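# Eight arms stand glass jar and amber vial on patches

## Task

Set the clear glass jar standing upright on the green patch and the amber vial standing upright on the purple patch. An airlock door opens only while the push plate matching its sign's colour is kept pressed, and only if the other door of that same airlock is closed.

## Robot and tools

Setup: eight i2rt Big YAM arms, arm1 to arm8, each ending in a five-finger right hand with a wrist camera (arm1_cam_wrist ... arm8_cam_wrist). Fixed cameras are cam_1 to cam_4. Each arm's foot (base_link) has a listed pose in the scene frame and faces along its own +x. Arms 1 and 2 sit at positive x and y, arms 3 and 4 at negative x and positive y, arms 5 and 6 at negative x and y, arms 7 and 8 at positive x and negative y, all around z 0.84 to 0.91. Surfaces under the arms, where items can be set down, are at z=+0.800. The hand reaches about 1.07 m from joint 1's axis.

Frame: one scene frame in metres, origin on the floor, +z up. Orientations are quaternions written w, x, y, z. The hand point sits 0.045 m in front of the palm; its +z runs along the straightened fingers, +y leaves the palm face, +x crosses the palm away from the thumb. Straight fingers extend 0.06 to 0.07 m past the point and lie 0.06 m back along -y. A wrist bracket on the little-finger side juts out and can strike things. With joints 1, 5, 6 at zero and the hand level and forward, the palm is down and the thumb on the left. With joint6 near -1.3 the wrist camera is on top, its image upright.

Tool move: an action is given per arm under keys arm1..arm8; any arm may be omitted. Each arm's part may hold:
- joints: absolute joint targets by name, in radians for joint1_rad..joint6_rad. Ranges: joint1 -2.879 to 2.879 (turn about the foot, + counter-clockwise seen from above); joint2 0 to 3.141 (shoulder, + lifts then swings forward); joint3 0 to 3.019 (elbow, + opens); joint4 -1.692 to 1.57 (hand pitch, + fingers up); joint5 -1.57 to 1.57 (sideways swing, + to the arm's right); joint6 -2.094 to 2.094 (hand roll, + clockwise viewed from behind). Hand keys are unitless -1 to 1 absolute settings: hand_little, hand_ring, hand_middle, hand_index (+1 straight, -1 curled), hand_thumb_bend (+1 straight, -1 bent), hand_thumb_turn (+1 beside palm, -1 opposite the fingers), hand_force_limit (stop load, about 0 N at -1 to 10 N at +1, 15 N for thumb motors), hand_speed (-0.96 to 1; full speed from +0.48 up).
- target: one list of seven numbers [x, y, z, qw, qx, qy, qz], an absolute hand-point pose in the scene frame, reached along a straight line from the current hand_target. With target, joints may only carry the hand_ keys, otherwise the call is rejected.
- speed: top hand speed in m/s, 0.002 to 4.3, default 0.25; rotation is capped at twice that in rad/s.
- min_time_s: 0.1 to 8 s, minimum duration of that arm's joint motions.
cameras: list of names, or ["all"], or [] for none. An empty move returns full state and all images. All motions in one call begin together; hand paths in a call finish together; paths stop after 10 s, an action after 15 s.

Tool wait: seconds from 0 to 10, plus cameras; commands nothing new. zoom_image: camera and region [x0, y0, x1, y1] in pixels, top-left origin, up to 504 by 504, only for cameras in the latest images. show_instructions: shows reference pages (a five-finger hand page). finished_scene: ends the scene for good; the result must hold without the robots.

Reading results: "move" lists arms that were commanded; "as last shown" marks an uncommanded arm whose status reads "not commanded". "hand" prints the hand-point pose; hand_target is the pose at the joint targets now held. A hand counts done within 1 cm and 2 degrees. off_target means resting short of target, maybe still pushing. time_out is a stop: a joint did not finish; on_its_own shows what it now pushes toward. "joint command not followed" or "pose unreachable" means a safety check held back the arm; not_followed drops a hand target. After a rejected call or a stop, later move, wait and finished_scene calls in that same reply are skipped. hand_stopped_by gives six words for little, ring, middle, index, thumb_bend, thumb_turn: moving, target, force, stalled or fault. The *_load_n values are fingertip forces in N, positive when pushed open; a lost grip shows as load near 0. Joint velocities in rad/s; "within noise" means still. Joint torques include offsets and noise; values 3 and 4 wrap at ±28 N m. MOTOR HOT warns of heat; at 100 °C the arm goes limp for 30 to 60 s and affected keys say limit_stop_at_motor_heat, to be resent.

Gripping: a finger motor starts only when its target changes by 0.002 or more, then locks at target or at the force limit. To grip harder, raise hand_force_limit and send a more-closed target; to release, send a more-open one. Close gently at hand_speed -0.94 or lower. Start values: force limit 0, speed -0.8. Thumb turned in front wraps objects about 0.035 to 0.065 m thick.

Cautions: the scene keeps running while you reason, holding the last command. Paths ignore obstacles and other arms; the hand lags and may overshoot, especially near full stretch. Joint moves can swing wide and strike hard. Never let two robots press together or close a hand on another robot's fingers. Do not drop glassware more than a few centimetres, knock anything out of the work area, slam doors or fixed things, or strain fingers. Loose objects may get brief pushes.

Each tool is called after "Emit:" as name(argument=value, ...), one argument or row to a line, values as JSON.

Reference images:

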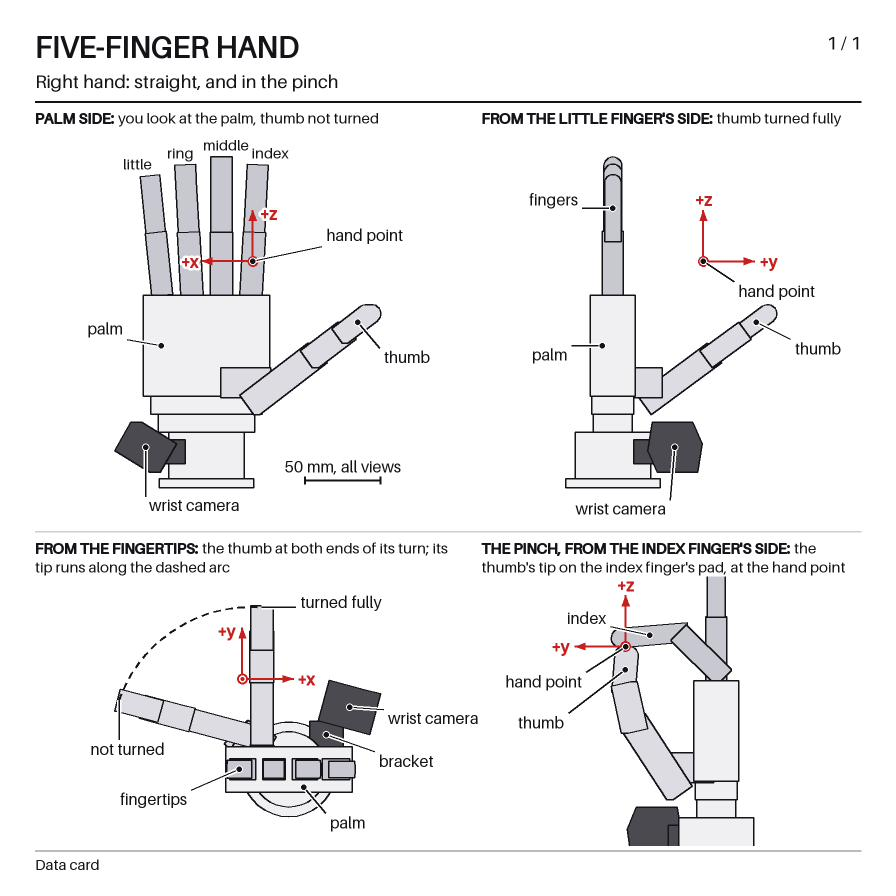

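## Session

Emit:
move(
)

Scene clock: 0.00 s.
Joint torques (N m): no reading
Heat: arm1: hottest joint1_rad 35 °C; arm2: hottest joint5_rad 30 °C; arm3: hottest joint2_rad 34 °C; arm4: hottest joint6_rad 32 °C; arm5: hottest joint1_rad 38 °C; arm6: hottest joint6_rad 33 °C; arm7: hottest joint1_rad 33 °C; arm8: hottest joint2_rad 34 °C.
Joint velocities: within noise
arm1.joint_positions: joint1_rad=+0.530 joint2_rad=+0.630 joint3_rad=+1.339 joint4_rad=-1.536 joint5_rad=+0.000 joint6_rad=-1.200 hand_little=+1.000 hand_ring=+1.000 hand_middle=+1.000 hand_index=+1.000 hand_thumb_turn=+1.000 hand_thumb_bend=+1.000 hand_force_limit=+0.000 hand_speed=-0.800
arm1.joint_status: not commanded
arm1.hand_stopped_by: target,target,target,target,target,target
arm1.little_load_n: 0.0
arm1.ring_load_n: 0.0
arm1.middle_load_n: 0.0
arm1.index_load_n: 0.0
arm1.thumb_bend_load_n: 0.0
arm1.thumb_turn_load_n: 0.0
arm1.hand: x=+0.5327 y=+1.1519 z=+1.2970 quat_wxyz=(+0.217, +0.494, -0.790, +0.292) (m; scene frame)
arm1.hand_target: x=+0.5326 y=+1.1509 z=+1.3077 quat_wxyz=(+0.224, +0.491, -0.785, +0.303) (m; scene frame)
arm1.hand_status: not commanded
arm2.joint_positions: joint1_rad=-0.525 joint2_rad=+0.623 joint3_rad=+1.438 joint4_rad=-1.536 joint5_rad=+0.000 joint6_rad=-1.200 hand_little=+1.000 hand_ring=+1.000 hand_middle=+1.000 hand_index=+1.000 hand_thumb_turn=+1.000 hand_thumb_bend=+1.000 hand_force_limit=+0.000 hand_speed=-0.800
arm2.joint_status: not commanded
arm2.hand_stopped_by: target,target,target,target,target,target
arm2.little_load_n: 0.0
arm2.ring_load_n: 0.0
arm2.middle_load_n: 0.0
arm2.index_load_n: 0.0
arm2.thumb_bend_load_n: 0.0
arm2.thumb_turn_load_n: 0.0
arm2.hand: x=+1.1631 y=+0.6138 z=+1.3600 quat_wxyz=(+0.396, -0.090, -0.908, +0.104) (m; scene frame)
arm2.hand_target: x=+1.1635 y=+0.6138 z=+1.3668 quat_wxyz=(+0.404, -0.089, -0.904, +0.107) (m; scene frame)
arm2.hand_status: not commanded
arm3.joint_positions: joint1_rad=-0.988 joint2_rad=+0.619 joint3_rad=+1.360 joint4_rad=-1.536 joint5_rad=+0.000 joint6_rad=-1.200 hand_little=+1.000 hand_ring=+1.000 hand_middle=+1.000 hand_index=+1.000 hand_thumb_turn=+1.000 hand_thumb_bend=+1.000 hand_force_limit=+0.000 hand_speed=-0.800
arm3.joint_status: not commanded
arm3.hand_stopped_by: target,target,target,target,target,target
arm3.little_load_n: 0.0
arm3.ring_load_n: 0.0
arm3.middle_load_n: 0.0
arm3.index_load_n: 0.0
arm3.thumb_bend_load_n: 0.0
arm3.thumb_turn_load_n: 0.0
arm3.hand: x=-0.7022 y=+1.1600 z=+1.3435 quat_wxyz=(+0.266, +0.389, -0.841, +0.267) (m; scene frame)
arm3.hand_target: x=-0.7023 y=+1.1593 z=+1.3533 quat_wxyz=(+0.274, +0.387, -0.836, +0.275) (m; scene frame)
arm3.hand_status: not commanded
arm4.joint_positions: joint1_rad=+0.603 joint2_rad=+0.645 joint3_rad=+1.539 joint4_rad=-1.536 joint5_rad=+0.000 joint6_rad=-1.200 hand_little=+1.000 hand_ring=+1.000 hand_middle=+1.000 hand_index=+1.000 hand_thumb_turn=+1.000 hand_thumb_bend=+1.000 hand_force_limit=+0.000 hand_speed=-0.800
arm4.joint_status: not commanded
arm4.hand_stopped_by: target,target,target,target,target,target
arm4.little_load_n: 0.0
arm4.ring_load_n: 0.0
arm4.middle_load_n: 0.0
arm4.index_load_n: 0.0
arm4.thumb_bend_load_n: 0.0
arm4.thumb_turn_load_n: 0.0
arm4.hand: x=-1.1705 y=+0.5459 z=+1.4073 quat_wxyz=(-0.080, +0.873, -0.173, +0.448) (m; scene frame)
arm4.hand_target: x=-1.1712 y=+0.5459 z=+1.4169 quat_wxyz=(-0.082, +0.868, -0.172, +0.459) (m; scene frame)
arm4.hand_status: not commanded
arm5.joint_positions: joint1_rad=+1.038 joint2_rad=+0.605 joint3_rad=+1.356 joint4_rad=-1.536 joint5_rad=+0.000 joint6_rad=-1.200 hand_little=+1.000 hand_ring=+1.000 hand_middle=+1.000 hand_index=+1.000 hand_thumb_turn=+1.000 hand_thumb_bend=+1.000 hand_force_limit=+0.000 hand_speed=-0.800
arm5.joint_status: not commanded
arm5.hand_stopped_by: target,target,target,target,target,target
arm5.little_load_n: 0.0
arm5.ring_load_n: 0.0
arm5.middle_load_n: 0.0
arm5.index_load_n: 0.0
arm5.thumb_bend_load_n: 0.0
arm5.thumb_turn_load_n: 0.0
arm5.hand: x=-0.6039 y=-1.1555 z=+1.2821 quat_wxyz=(-0.348, +0.675, +0.629, +0.166) (m; scene frame)
arm5.hand_target: x=-0.6042 y=-1.1547 z=+1.2927 quat_wxyz=(-0.359, +0.671, +0.626, +0.172) (m; scene frame)
arm5.hand_status: not commanded
arm6.joint_positions: joint1_rad=-0.857 joint2_rad=+0.604 joint3_rad=+1.439 joint4_rad=-1.536 joint5_rad=+0.000 joint6_rad=-1.200 hand_little=+1.000 hand_ring=+1.000 hand_middle=+1.000 hand_index=+1.000 hand_thumb_turn=+1.000 hand_thumb_bend=+1.000 hand_force_limit=+0.000 hand_speed=-0.800
arm6.joint_status: not commanded
arm6.hand_stopped_by: target,target,target,target,target,target
arm6.little_load_n: 0.0
arm6.ring_load_n: 0.0
arm6.middle_load_n: 0.0
arm6.index_load_n: 0.0
arm6.thumb_bend_load_n: 0.0
arm6.thumb_turn_load_n: 0.0
arm6.hand: x=-1.1662 y=-0.6770 z=+1.3182 quat_wxyz=(-0.038, +0.871, -0.258, +0.417) (m; scene frame)
arm6.hand_target: x=-1.1668 y=-0.6769 z=+1.3261 quat_wxyz=(-0.039, +0.866, -0.256, +0.427) (m; scene frame)
arm6.hand_status: not commanded
arm7.joint_positions: joint1_rad=-0.447 joint2_rad=+0.650 joint3_rad=+1.349 joint4_rad=-1.536 joint5_rad=+0.000 joint6_rad=-1.200 hand_little=+1.000 hand_ring=+1.000 hand_middle=+1.000 hand_index=+1.000 hand_thumb_turn=+1.000 hand_thumb_bend=+1.000 hand_force_limit=+0.000 hand_speed=-0.800
arm7.joint_status: not commanded
arm7.hand_stopped_by: target,target,target,target,target,target
arm7.little_load_n: 0.0
arm7.ring_load_n: 0.0
arm7.middle_load_n: 0.0
arm7.index_load_n: 0.0
arm7.thumb_bend_load_n: 0.0
arm7.thumb_turn_load_n: 0.0
arm7.hand: x=+0.5938 y=-1.1271 z=+1.3016 quat_wxyz=(-0.317, +0.701, +0.615, +0.173) (m; scene frame)
arm7.hand_target: x=+0.5934 y=-1.1259 z=+1.3115 quat_wxyz=(-0.328, +0.697, +0.612, +0.179) (m; scene frame)
arm7.hand_status: not commanded
arm8.joint_positions: joint1_rad=+0.678 joint2_rad=+0.634 joint3_rad=+1.440 joint4_rad=-1.536 joint5_rad=+0.000 joint6_rad=-1.200 hand_little=+1.000 hand_ring=+1.000 hand_middle=+1.000 hand_index=+1.000 hand_thumb_turn=+1.000 hand_thumb_bend=+1.000 hand_force_limit=+0.000 hand_speed=-0.800
arm8.joint_status: not commanded
arm8.hand_stopped_by: target,target,target,target,target,target
arm8.little_load_n: 0.0
arm8.ring_load_n: 0.5
arm8.middle_load_n: 0.0
arm8.index_load_n: 0.0
arm8.thumb_bend_load_n: 0.0
arm8.thumb_turn_load_n: 0.0
arm8.hand: x=+1.1330 y=-0.5731 z=+1.3188 quat_wxyz=(-0.395, +0.136, +0.905, -0.084) (m; scene frame)
arm8.hand_target: x=+1.1329 y=-0.5732 z=+1.3283 quat_wxyz=(-0.406, +0.135, +0.900, -0.087) (m; scene frame)
arm8.hand_status: not commanded
pictures: arm1_cam_wrist, arm2_cam_wrist, arm3_cam_wrist, arm4_cam_wrist, arm5_cam_wrist, arm6_cam_wrist, arm7_cam_wrist, arm8_cam_wrist, cam_1, cam_2, cam_3, cam_4
Images, in order (width x height): arm1_cam_wrist 672x504, arm2_cam_wrist 672x504, arm3_cam_wrist 672x504, arm4_cam_wrist 672x504, arm5_cam_wrist 672x504, arm6_cam_wrist 672x504, arm7_cam_wrist 672x504, arm8_cam_wrist 672x504, cam_1 896x504, cam_2 896x504, cam_3 896x504, cam_4 896x504.

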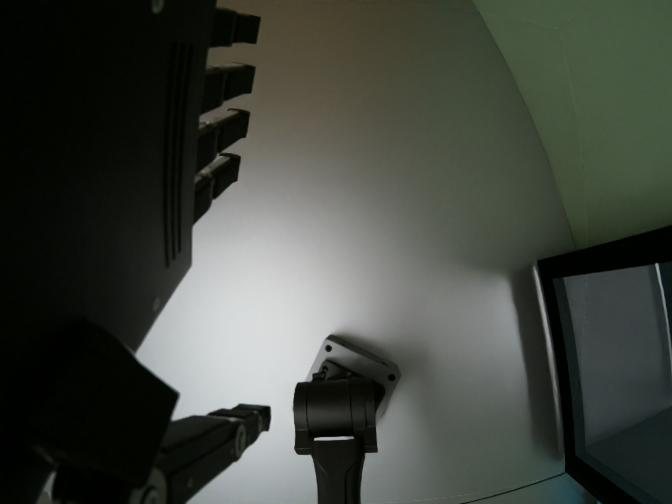

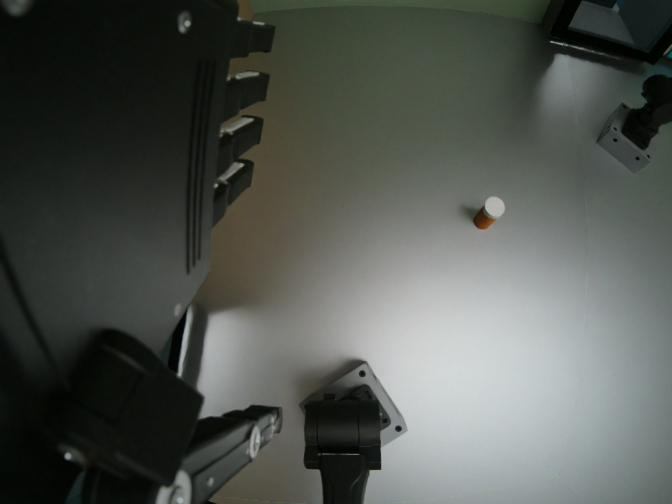

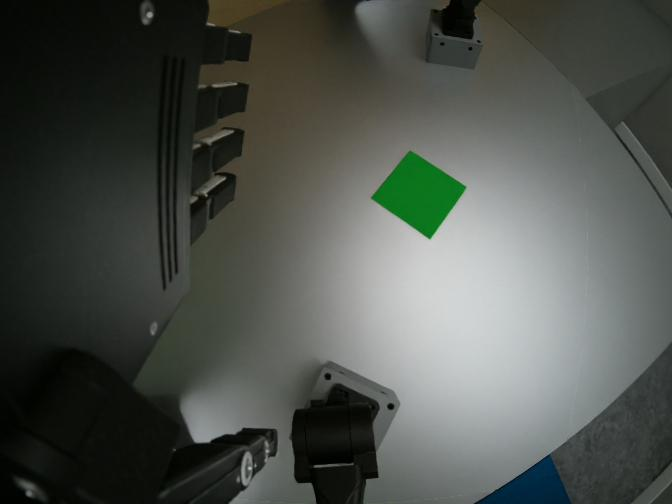

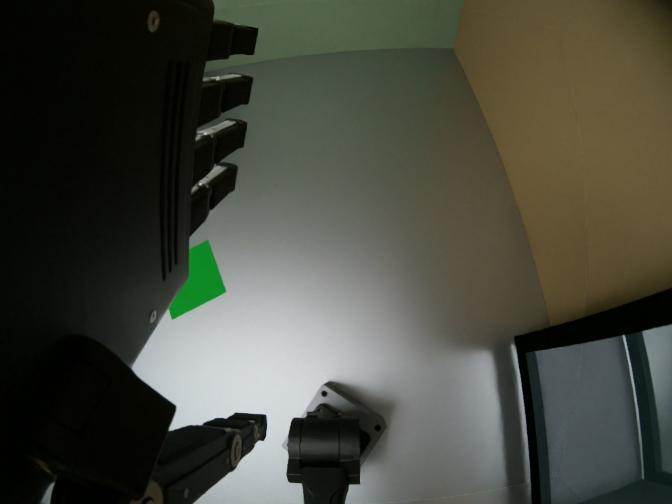

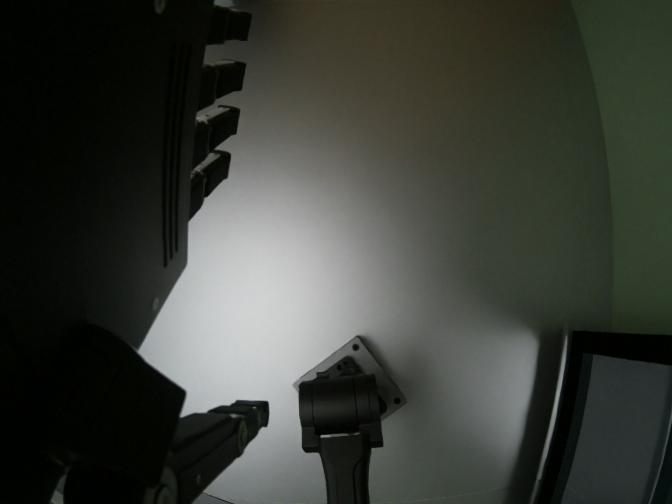

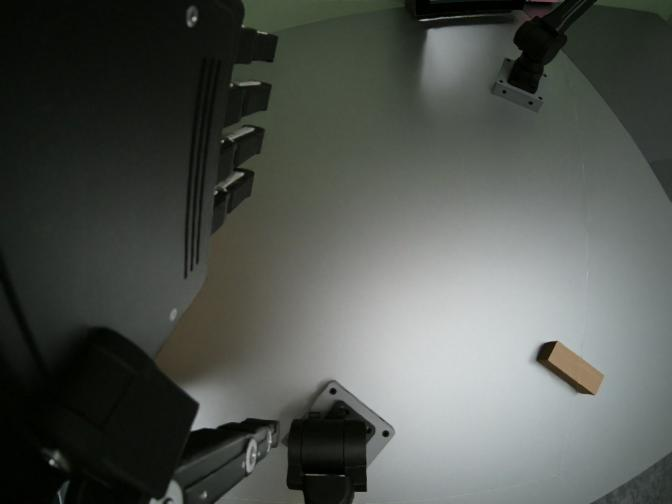

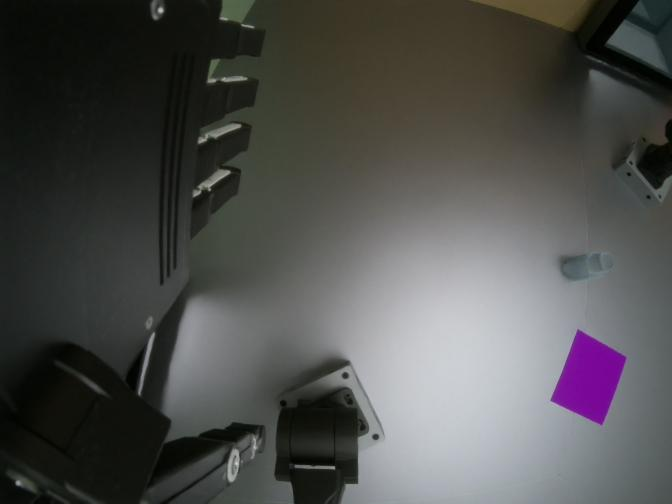

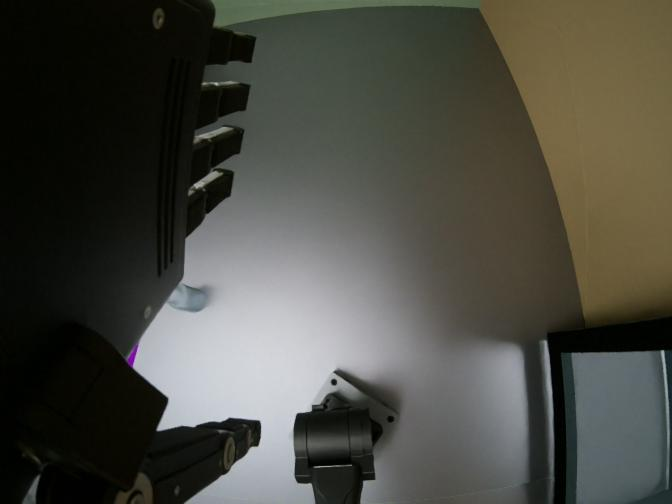

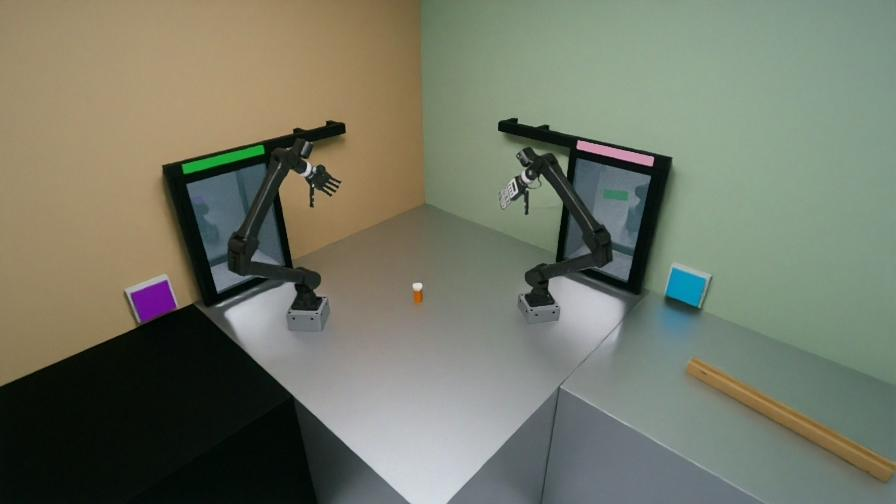

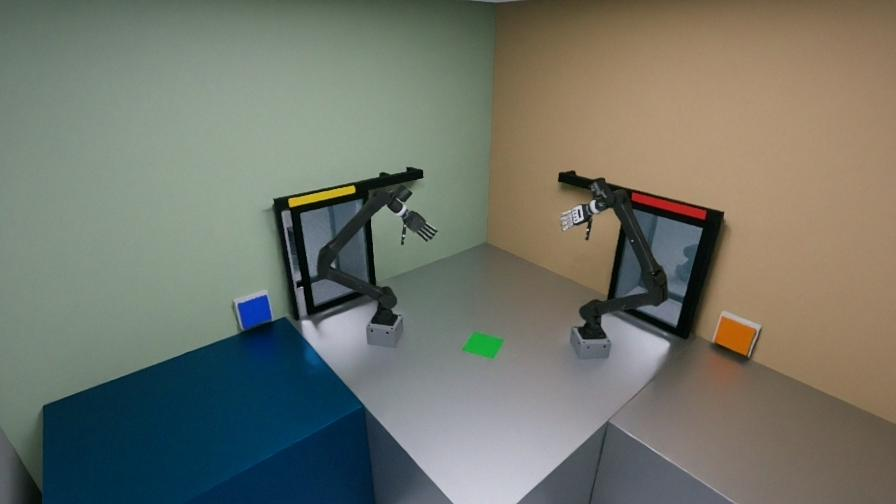

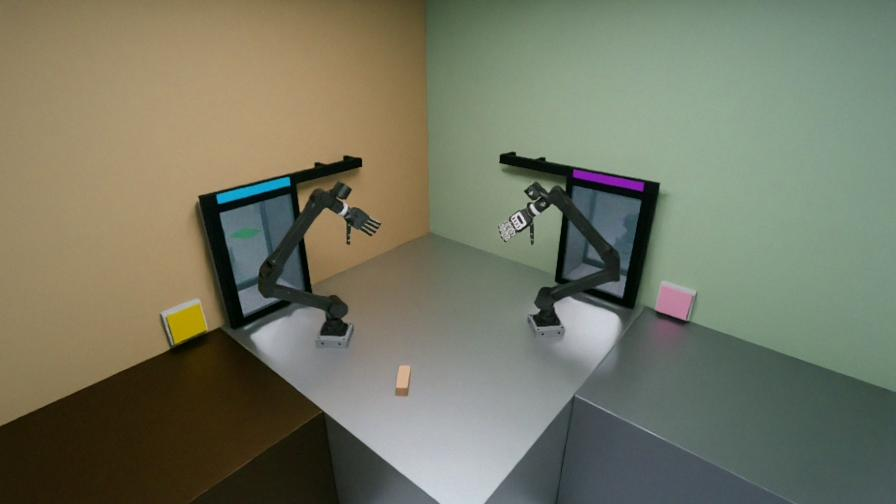

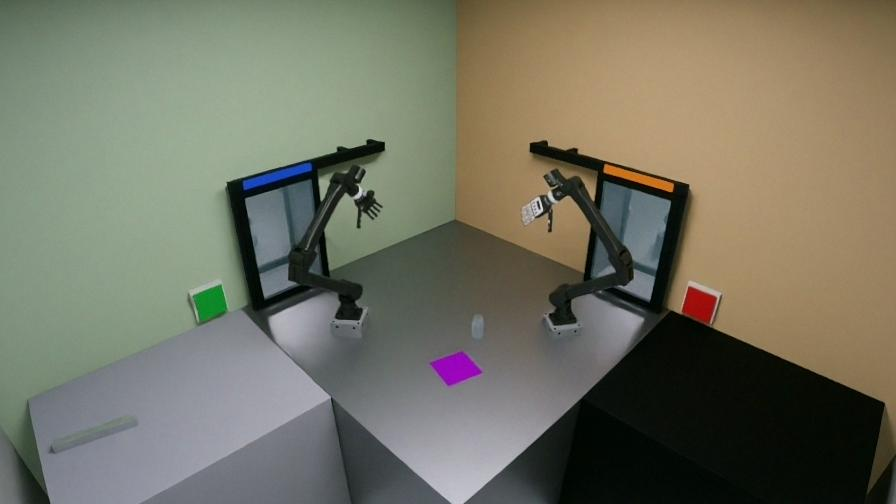

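Emit:
zoom_image(
  camera="cam_1",
  region=[100, 100, 450, 350],
)

Emit:
zoom_image(
  camera="cam_1",
  region=[440, 100, 790, 350],
)

Emit:
zoom_image(
  camera="cam_4",
  region=[400, 130, 750, 380],
)

Emit:
zoom_image(
  camera="cam_4",
  region=[150, 130, 500, 380],
)

Emit:
zoom_image(
  camera="cam_2",
  region=[200, 150, 500, 370],
)

Emit:
zoom_image(
  camera="cam_2",
  region=[500, 150, 800, 370],
)

Emit:
zoom_image(
  camera="cam_3",
  region=[120, 130, 440, 370],
)

Emit:
zoom_image(
  camera="cam_3",
  region=[440, 130, 760, 370],
)

Scaled by 1.440 from the camera's image (finer frame: 1280x720).

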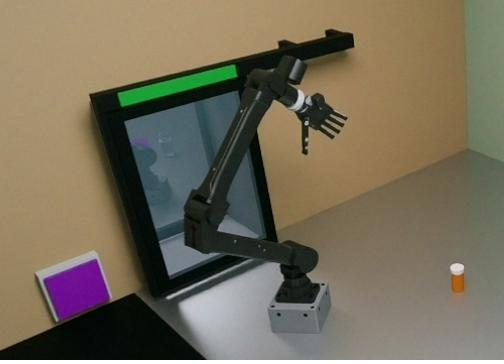

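Scaled by 1.440 from the camera's image (finer frame: 1280x720).

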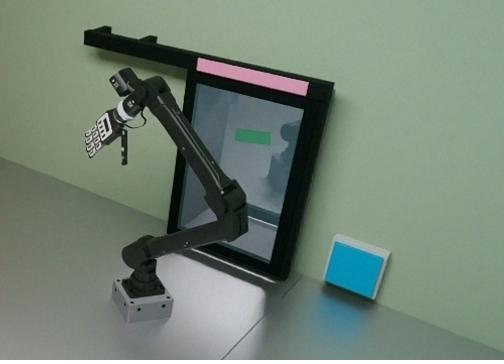

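Scaled by 1.440 from the camera's image (finer frame: 1280x720).

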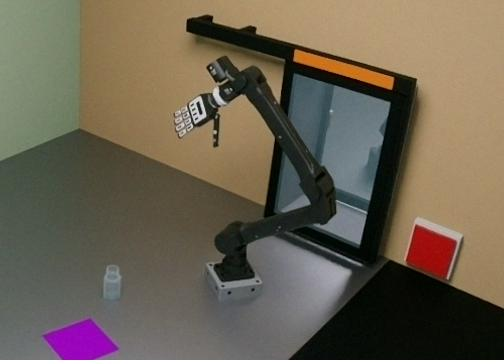

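Scaled by 1.440 from the camera's image (finer frame: 1280x720).

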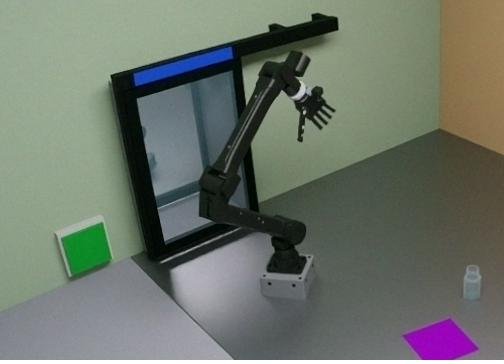

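Scaled by 1.680 from the camera's image (finer frame: 1280x720).

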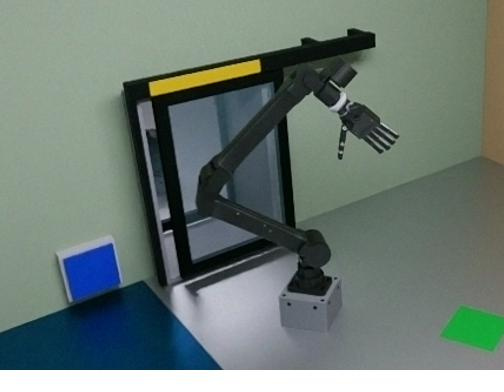

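Scaled by 1.680 from the camera's image (finer frame: 1280x720).

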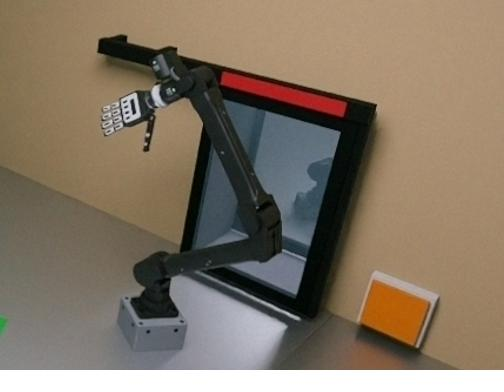

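Scaled by 1.575 from the camera's image (finer frame: 1280x720).

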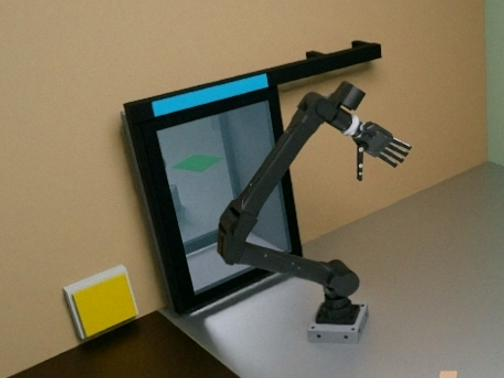

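Scaled by 1.575 from the camera's image (finer frame: 1280x720).

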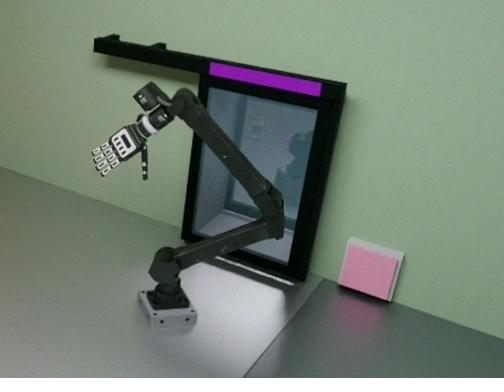

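Emit:
zoom_image(
  camera="cam_2",
  region=[260, 170, 440, 330],
)

Emit:
zoom_image(
  camera="cam_1",
  region=[540, 130, 680, 300],
)

Emit:
zoom_image(
  camera="arm4_cam_wrist",
  region=[440, 230, 672, 504],
)

Emit:
zoom_image(
  camera="arm3_cam_wrist",
  region=[340, 0, 672, 240],
)

Scaled by 2.800 from the camera's image (finer frame: 1280x720).

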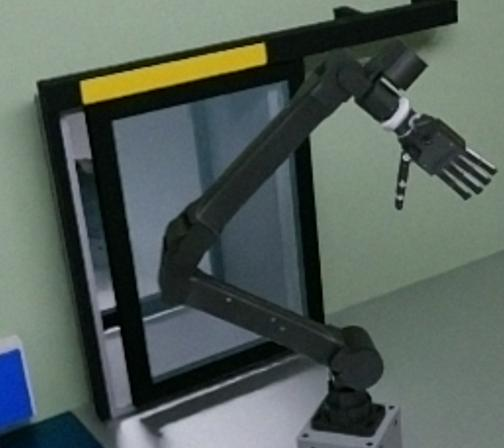

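Scaled by 2.965 from the camera's image (finer frame: 1280x720).

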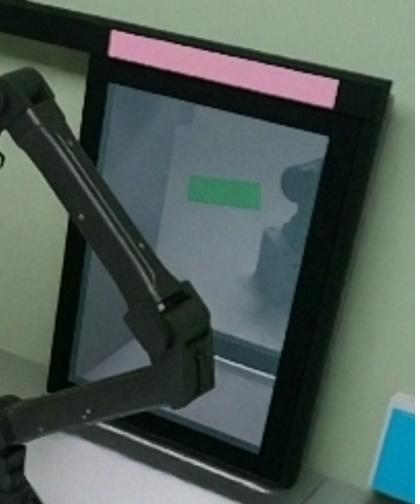

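Scaled by 1.839 from the camera's image (finer frame: 960x720).

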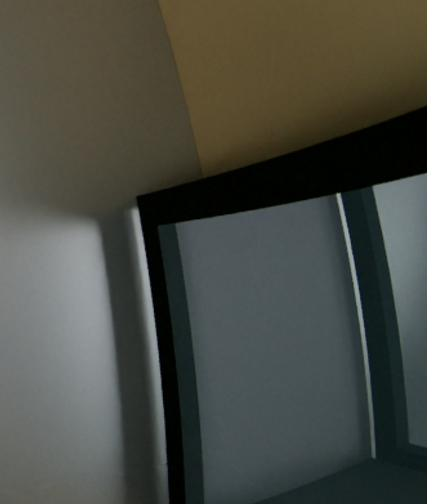

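Scaled by 1.518 from the camera's image (finer frame: 960x720).

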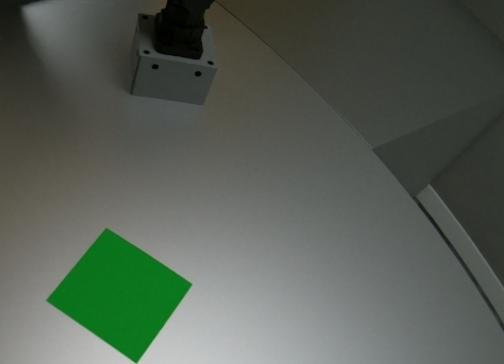

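Emit:
move(
  arm7={"joints": {"joint1_rad": 1.62, "joint6_rad": -1.571, "hand_little": -1, "hand_ring": -1, "hand_middle": -1, "hand_index": -1, "hand_speed": 0.0}},
  arm3={"joints": {"joint1_rad": 1.66, "joint6_rad": -1.571, "hand_little": -1, "hand_ring": -1, "hand_middle": -1, "hand_index": -1, "hand_speed": 0.0}},
  arm1={"joints": {"joint1_rad": -1.69, "joint6_rad": -1.571, "hand_little": -1, "hand_ring": -1, "hand_middle": -1, "hand_index": -1, "hand_speed": 0.0}},
  arm4={"joints": {"joint1_rad": -1.67, "joint6_rad": -1.571, "hand_little": -1, "hand_ring": -1, "hand_middle": -1, "hand_index": -1, "hand_speed": 0.0}},
  arm2={"joints": {"joint1_rad": -1.35, "joint6_rad": -1.571, "hand_thumb_turn": -1, "hand_speed": 0.0}},
  cameras=["cam_1", "arm2_cam_wrist", "arm7_cam_wrist"],
)

Scene clock: 184.23 s.
Joint torques (N m): arm1=[-2.49 1.03 8.8 2.48 0.06 -0.23] | arm2=[0.85 2.9 8.16 2.48 0.04 -0.31] | arm3=[-0.21 0.44 8.18 1.59 -0.07 -0.14] | arm4=[-1.96 2.43 10.32 1.69 -0.01 -0.2] | arm5=[-0.5 2.55 7.99 1.87 -0.03 0.03] | arm6=[1.67 3.08 9.18 1.33 -0.01 0.01] | arm7=[0.03 1.49 8.39 1.66 0.11 -0.22] | arm8=[0.15 1.44 8.39 2.06 -0.07 -0.15]
Heat: arm1: hottest joint3_rad 36 °C; arm2: hottest joint3_rad 30 °C; arm3: hottest joint3_rad 40 °C; arm4: hottest joint3_rad 33 °C; arm5: hottest joint1_rad 37 °C; arm6: hottest joint3_rad 32 °C; arm7: hottest joint1_rad 32 °C; arm8: hottest joint3_rad 36 °C.
move: arm1 done; arm2 done; arm3 done; arm4 done; arm7 done
Joint velocities: within noise
arm1.joint_positions: joint1_rad=-1.679 joint2_rad=+0.630 joint3_rad=+1.339 joint4_rad=-1.536 joint5_rad=+0.000 joint6_rad=-1.557 hand_little=-1.000 hand_ring=-1.000 hand_middle=-1.000 hand_index=-1.000 hand_thumb_turn=+1.000 hand_thumb_bend=+1.000 hand_force_limit=+0.000 hand_speed=+0.000
arm1.joint_status: all done
arm1.hand_stopped_by: target,target,target,target,target,target
arm1.little_load_n: 0.0
arm1.ring_load_n: 0.0
arm1.middle_load_n: 0.0
arm1.index_load_n: 0.0
arm1.thumb_bend_load_n: 0.0
arm1.thumb_turn_load_n: 0.0
arm1.hand: x=+0.4794 y=+1.5178 z=+1.3091 quat_wxyz=(+0.340, -0.334, -0.870, -0.125)
arm1.hand_target: x=+0.4807 y=+1.5202 z=+1.3208 quat_wxyz=(+0.350, -0.331, -0.866, -0.134)
arm1.hand_status: not commanded
arm2.joint_positions: joint1_rad=-1.336 joint2_rad=+0.623 joint3_rad=+1.438 joint4_rad=-1.536 joint5_rad=+0.000 joint6_rad=-1.558 hand_little=+1.000 hand_ring=+1.000 hand_middle=+1.000 hand_index=+1.000 hand_thumb_turn=-1.000 hand_thumb_bend=+1.000 hand_force_limit=+0.000 hand_speed=+0.000
arm2.joint_status: all done
arm2.hand_stopped_by: target,target,target,target,target,target
arm2.little_load_n: 0.0
arm2.ring_load_n: 0.0
arm2.middle_load_n: 0.0
arm2.index_load_n: 0.0
arm2.thumb_bend_load_n: 0.0
arm2.thumb_turn_load_n: 0.0
arm2.hand: x=+1.2307 y=+0.7657 z=+1.3765 quat_wxyz=(+0.392, -0.290, -0.863, -0.134)
arm2.hand_target: x=+1.2333 y=+0.7674 z=+1.3842 quat_wxyz=(+0.398, -0.289, -0.859, -0.142)
arm2.hand_status: not commanded
arm3.joint_positions: joint1_rad=+1.652 joint2_rad=+0.619 joint3_rad=+1.360 joint4_rad=-1.536 joint5_rad=+0.000 joint6_rad=-1.561 hand_little=-1.000 hand_ring=-1.000 hand_middle=-1.000 hand_index=-1.000 hand_thumb_turn=+1.000 hand_thumb_bend=+1.000 hand_force_limit=+0.000 hand_speed=+0.000
arm3.joint_status: all done
arm3.hand_stopped_by: target,target,target,target,target,target
arm3.little_load_n: 0.0
arm3.ring_load_n: 0.5
arm3.middle_load_n: 0.0
arm3.index_load_n: 0.0
arm3.thumb_bend_load_n: 0.0
arm3.thumb_turn_load_n: 0.0
arm3.hand: x=-0.4082 y=+1.4097 z=+1.3555 quat_wxyz=(-0.142, +0.868, +0.325, +0.349)
arm3.hand_target: x=-0.4079 y=+1.4114 z=+1.3661 quat_wxyz=(-0.146, +0.860, +0.331, +0.360)
arm3.hand_status: not commanded
arm4.joint_positions: joint1_rad=-1.655 joint2_rad=+0.645 joint3_rad=+1.539 joint4_rad=-1.536 joint5_rad=+0.000 joint6_rad=-1.557 hand_little=-1.000 hand_ring=-1.000 hand_middle=-1.000 hand_index=-1.000 hand_thumb_turn=+1.000 hand_thumb_bend=+1.000 hand_force_limit=+0.000 hand_speed=+0.000
arm4.joint_status: all done
arm4.hand_stopped_by: target,target,target,target,target,target
arm4.little_load_n: 0.5
arm4.ring_load_n: 0.0
arm4.middle_load_n: 0.0
arm4.index_load_n: 0.0
arm4.thumb_bend_load_n: 0.0
arm4.thumb_turn_load_n: 0.0
arm4.hand: x=-1.5259 y=+0.4860 z=+1.4167 quat_wxyz=(+0.399, +0.367, -0.818, +0.193)
arm4.hand_target: x=-1.5278 y=+0.4892 z=+1.4273 quat_wxyz=(+0.412, +0.364, -0.813, +0.192)
arm4.hand_status: not commanded
arm5, arm6, arm8: as last shown
arm7.joint_positions: joint1_rad=+1.610 joint2_rad=+0.650 joint3_rad=+1.349 joint4_rad=-1.536 joint5_rad=+0.000 joint6_rad=-1.555 hand_little=-1.000 hand_ring=-1.000 hand_middle=-1.000 hand_index=-1.000 hand_thumb_turn=+1.000 hand_thumb_bend=+1.000 hand_force_limit=+0.000 hand_speed=+0.000
arm7.joint_status: all done
arm7.hand_stopped_by: target,target,target,target,target,target
arm7.little_load_n: 0.0
arm7.ring_load_n: 0.0
arm7.middle_load_n: 0.5
arm7.index_load_n: 0.0
arm7.thumb_bend_load_n: 0.0
arm7.thumb_turn_load_n: 0.0
arm7.hand: x=+0.3981 y=-1.4220 z=+1.3091 quat_wxyz=(-0.328, -0.324, +0.878, -0.127)
arm7.hand_target: x=+0.3974 y=-1.4249 z=+1.3201 quat_wxyz=(-0.340, -0.333, +0.870, -0.131)
arm7.hand_status: not commanded
arm8.ring_load_n: 0.0
pictures: arm2_cam_wrist, arm7_cam_wrist, cam_1
Images, in order (width x height): arm2_cam_wrist 672x504, arm7_cam_wrist 672x504, cam_1 896x504.

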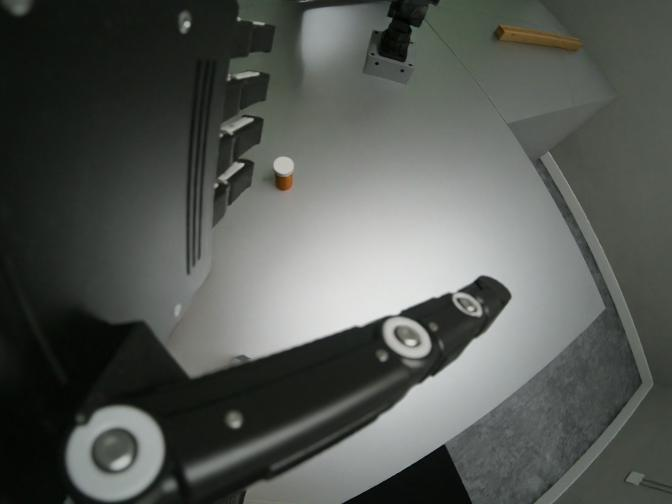

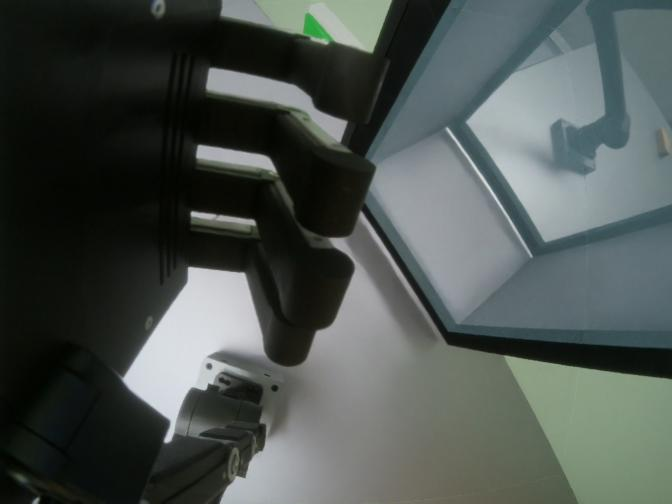

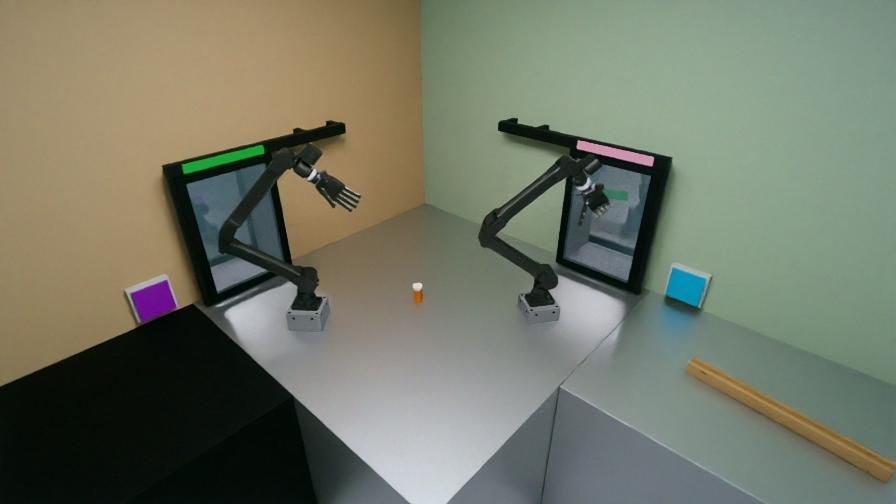

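Emit:
move(
  arm7={"target": [0.28, -1.78, 0.91, -0.7071, 0, 0.7071, 0], "speed": 0.4},
  arm3={"target": [-0.28, 1.78, 0.91, 0, 0.7071, 0, 0.7071], "speed": 0.4},
  arm1={"target": [0.28, 1.78, 0.91, -0.7071, 0, 0.7071, 0], "speed": 0.4},
  arm4={"target": [-1.78, 0.28, 0.91, 0.5, 0.5, -0.5, 0.5], "speed": 0.4},
  arm2={"target": [1.036, 0.824, 0.95, -0.678, 0.2008, 0.678, 0.2008], "speed": 0.4},
  cameras=["cam_1", "cam_4", "arm2_cam_wrist", "arm7_cam_wrist", "arm4_cam_wrist", "arm3_cam_wrist", "arm1_cam_wrist"],
)

Scene clock: 206.63 s.
Joint torques (N m): arm1=[-1.2 -9.35 3.33 3.08 0.12 0.02] | arm2=[3.6 -6.24 2.02 3.28 0.23 -0.33] | arm3=[-0.62 -14.1 5.76 1.84 -0.2 -0.18] | arm4=[0.21 -10.99 4.23 1.83 0.02 0.03] | arm5=[-0.5 2.49 7.99 1.87 -0.03 0.03] | arm6=[1.67 2.73 9.13 1.31 -0.02 0.01] | arm7=[-1.08 -14.74 5.31 1.87 -0.05 -0.24] | arm8=[0.15 1.49 8.38 2.06 -0.07 -0.14]
Heat: arm1: hottest joint3_rad 36 °C; arm2: hottest joint3_rad 30 °C; arm3: hottest joint3_rad 40 °C; arm4: hottest joint3_rad 33 °C; arm5: hottest joint1_rad 37 °C; arm6: hottest joint3_rad 32 °C; arm7: hottest joint1_rad 32 °C; arm8: hottest joint3_rad 36 °C.
move: arm1 done; arm2 off_target; arm3 done; arm4 done; arm7 done
Joint velocities: within noise
arm1.joint_positions: joint1_rad=-2.234 joint2_rad=+2.002 joint3_rad=+0.650 joint4_rad=+1.341 joint5_rad=-1.270 joint6_rad=-1.581 hand_little=-1.000 hand_ring=-1.000 hand_middle=-1.000 hand_index=-1.000 hand_thumb_turn=+1.000 hand_thumb_bend=+1.000 hand_force_limit=+0.000 hand_speed=+0.000
arm1.joint_status: not commanded
arm1.hand_stopped_by: target,target,target,target,target,target
arm1.little_load_n: 0.0
arm1.ring_load_n: 0.0
arm1.middle_load_n: 0.0
arm1.index_load_n: 0.0
arm1.thumb_bend_load_n: 0.0
arm1.thumb_turn_load_n: 0.0
arm1.hand: x=+0.2845 y=+1.7802 z=+0.9106 quat_wxyz=(+0.705, -0.002, -0.709, -0.001)
arm1.hand_target: x=+0.2800 y=+1.7800 z=+0.9101 quat_wxyz=(+0.707, +0.000, -0.707, +0.000)
arm1.hand_status: done (0.004 m and 0.4 deg from the pose sent, 0.517 m and 62.4 deg at the start; pose on its path clipped on 4 of 117 steps; a joint's target at an end of its range on 6 of 117 steps)
arm2.joint_positions: joint1_rad=-1.028 joint2_rad=+1.737 joint3_rad=+0.093 joint4_rad=+1.553 joint5_rad=+0.259 joint6_rad=-1.515 hand_little=+1.000 hand_ring=+1.000 hand_middle=+1.000 hand_index=+1.000 hand_thumb_turn=-1.000 hand_thumb_bend=+1.000 hand_force_limit=+0.000 hand_speed=+0.000
arm2.joint_status: not commanded
arm2.hand_stopped_by: target,target,target,target,target,target
arm2.little_load_n: 0.0
arm2.ring_load_n: 0.0
arm2.middle_load_n: 0.0
arm2.index_load_n: 0.0
arm2.thumb_bend_load_n: 0.0
arm2.thumb_turn_load_n: 0.0
arm2.hand: x=+1.0430 y=+0.8258 z=+0.9473 quat_wxyz=(+0.648, -0.223, -0.702, -0.192)
arm2.hand_target: x=+1.0359 y=+0.8239 z=+0.9506 quat_wxyz=(+0.655, -0.214, -0.699, -0.193)
arm2.hand_status: off_target (0.008 m and 5.2 deg from the pose sent, 0.472 m and 41.3 deg at the start; pose on its path clipped on 7 of 117 steps; a joint's target at an end of its range on 41 of 117 steps)
arm3.joint_positions: joint1_rad=+2.250 joint2_rad=+2.236 joint3_rad=+1.039 joint4_rad=+1.200 joint5_rad=+1.331 joint6_rad=-1.604 hand_little=-1.000 hand_ring=-1.000 hand_middle=-1.000 hand_index=-1.000 hand_thumb_turn=+1.000 hand_thumb_bend=+1.000 hand_force_limit=+0.000 hand_speed=+0.000
arm3.joint_status: not commanded
arm3.hand_stopped_by: target,target,target,target,target,target
arm3.little_load_n: 0.0
arm3.ring_load_n: 0.0
arm3.middle_load_n: 0.0
arm3.index_load_n: 0.0
arm3.thumb_bend_load_n: 0.0
arm3.thumb_turn_load_n: 0.0
arm3.hand: x=-0.2826 y=+1.7700 z=+0.9090 quat_wxyz=(+0.009, +0.711, +0.008, +0.704)
arm3.hand_target: x=-0.2801 y=+1.7796 z=+0.9100 quat_wxyz=(+0.000, +0.708, +0.000, +0.707)
arm3.hand_status: done (0.010 m and 1.4 deg from the pose sent, 0.593 m and 61.3 deg at the start; pose on its path clipped on 22 of 117 steps)
arm4.joint_positions: joint1_rad=-2.215 joint2_rad=+2.064 joint3_rad=+0.632 joint4_rad=+1.410 joint5_rad=-1.259 joint6_rad=-1.601 hand_little=-1.000 hand_ring=-1.000 hand_middle=-1.000 hand_index=-1.000 hand_thumb_turn=+1.000 hand_thumb_bend=+1.000 hand_force_limit=+0.000 hand_speed=+0.000
arm4.joint_status: not commanded
arm4.hand_stopped_by: target,target,target,target,target,target
arm4.little_load_n: 0.0
arm4.ring_load_n: 0.0
arm4.middle_load_n: 0.0
arm4.index_load_n: 0.0
arm4.thumb_bend_load_n: 0.0
arm4.thumb_turn_load_n: 0.0
arm4.hand: x=-1.7782 y=+0.2865 z=+0.9086 quat_wxyz=(+0.499, +0.498, -0.506, +0.498)
arm4.hand_target: x=-1.7799 y=+0.2801 z=+0.9100 quat_wxyz=(+0.500, +0.500, -0.500, +0.500)
arm4.hand_status: done (0.007 m and 0.7 deg from the pose sent, 0.603 m and 54.6 deg at the start; pose on its path clipped on 12 of 117 steps; a joint's target at an end of its range on 13 of 117 steps)
arm5, arm6, arm8: as last shown
arm5.little_load_n: 0.5
arm6.index_load_n: -0.5
arm7.joint_positions: joint1_rad=+2.227 joint2_rad=+2.131 joint3_rad=+1.020 joint4_rad=+1.132 joint5_rad=+1.335 joint6_rad=-1.590 hand_little=-1.000 hand_ring=-1.000 hand_middle=-1.000 hand_index=-1.000 hand_thumb_turn=+1.000 hand_thumb_bend=+1.000 hand_force_limit=+0.000 hand_speed=+0.000
arm7.joint_status: not commanded
arm7.hand_stopped_by: target,target,target,target,target,target
arm7.little_load_n: 0.0
arm7.ring_load_n: 0.0
arm7.middle_load_n: 0.0
arm7.index_load_n: 0.0
arm7.thumb_bend_load_n: 0.0
arm7.thumb_turn_load_n: 0.0
arm7.hand: x=+0.2845 y=-1.7755 z=+0.9098 quat_wxyz=(-0.705, -0.004, +0.710, +0.001)
arm7.hand_target: x=+0.2800 y=-1.7799 z=+0.9102 quat_wxyz=(-0.707, +0.000, +0.707, +0.000)
arm7.hand_status: done (0.006 m and 0.6 deg from the pose sent, 0.549 m and 62.9 deg at the start; pose on its path clipped on 5 of 117 steps)
pictures: arm1_cam_wrist, arm2_cam_wrist, arm3_cam_wrist, arm4_cam_wrist, arm7_cam_wrist, cam_1, cam_4
Images, in order (width x height): arm1_cam_wrist 672x504, arm2_cam_wrist 672x504, arm3_cam_wrist 672x504, arm4_cam_wrist 672x504, arm7_cam_wrist 672x504, cam_1 896x504, cam_4 896x504.

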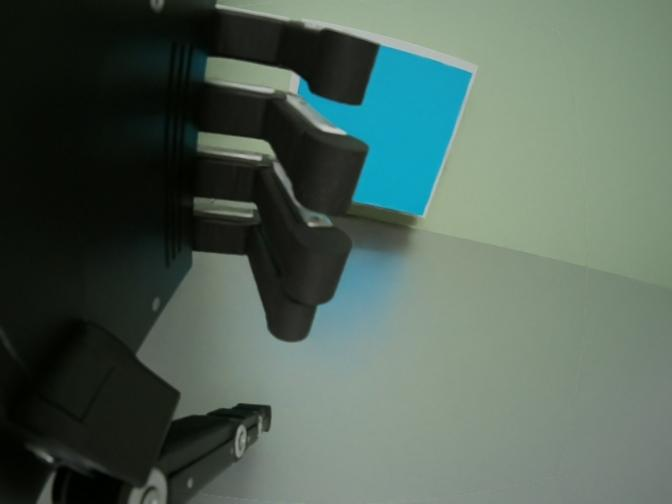

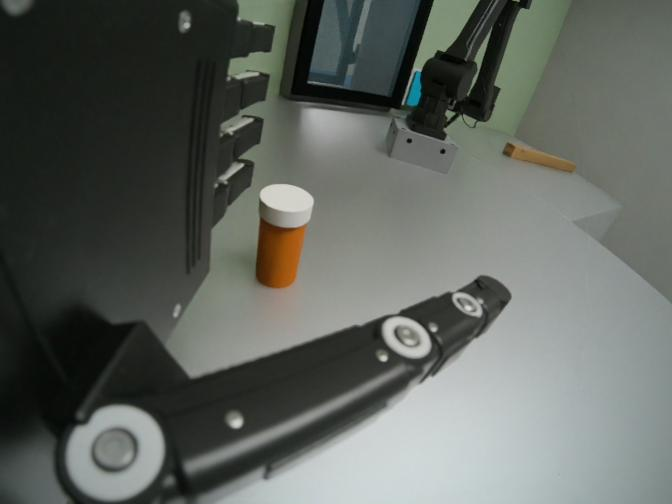

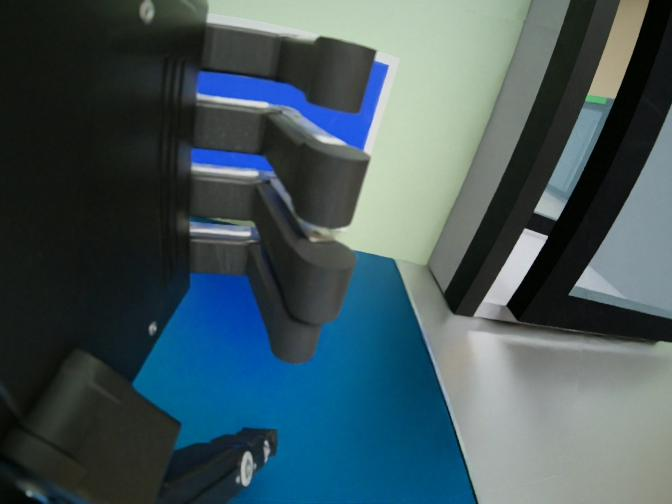

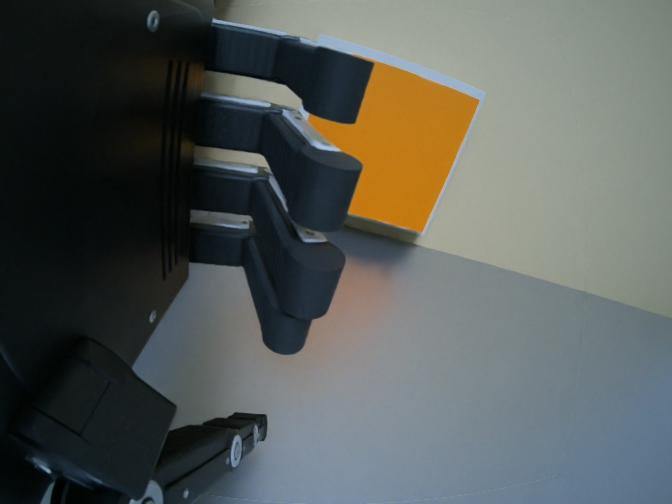

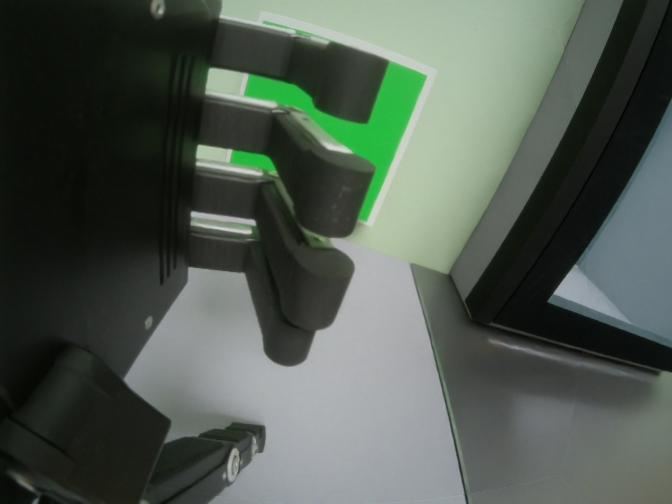

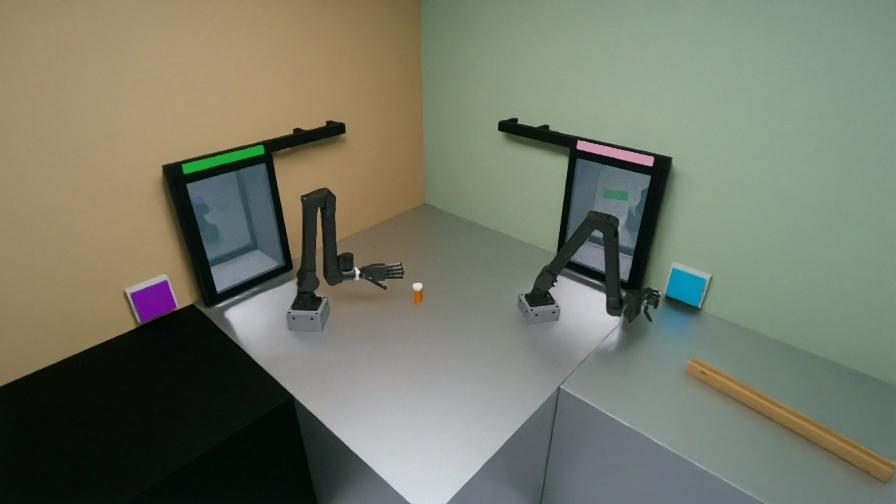

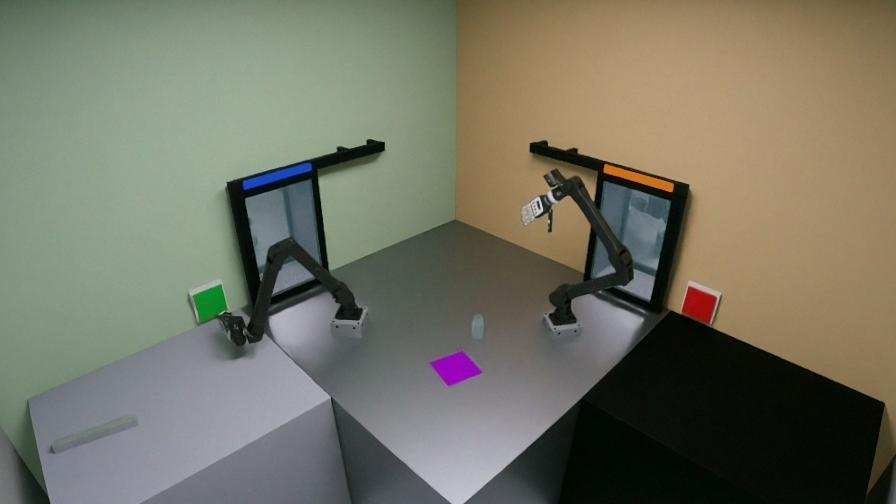

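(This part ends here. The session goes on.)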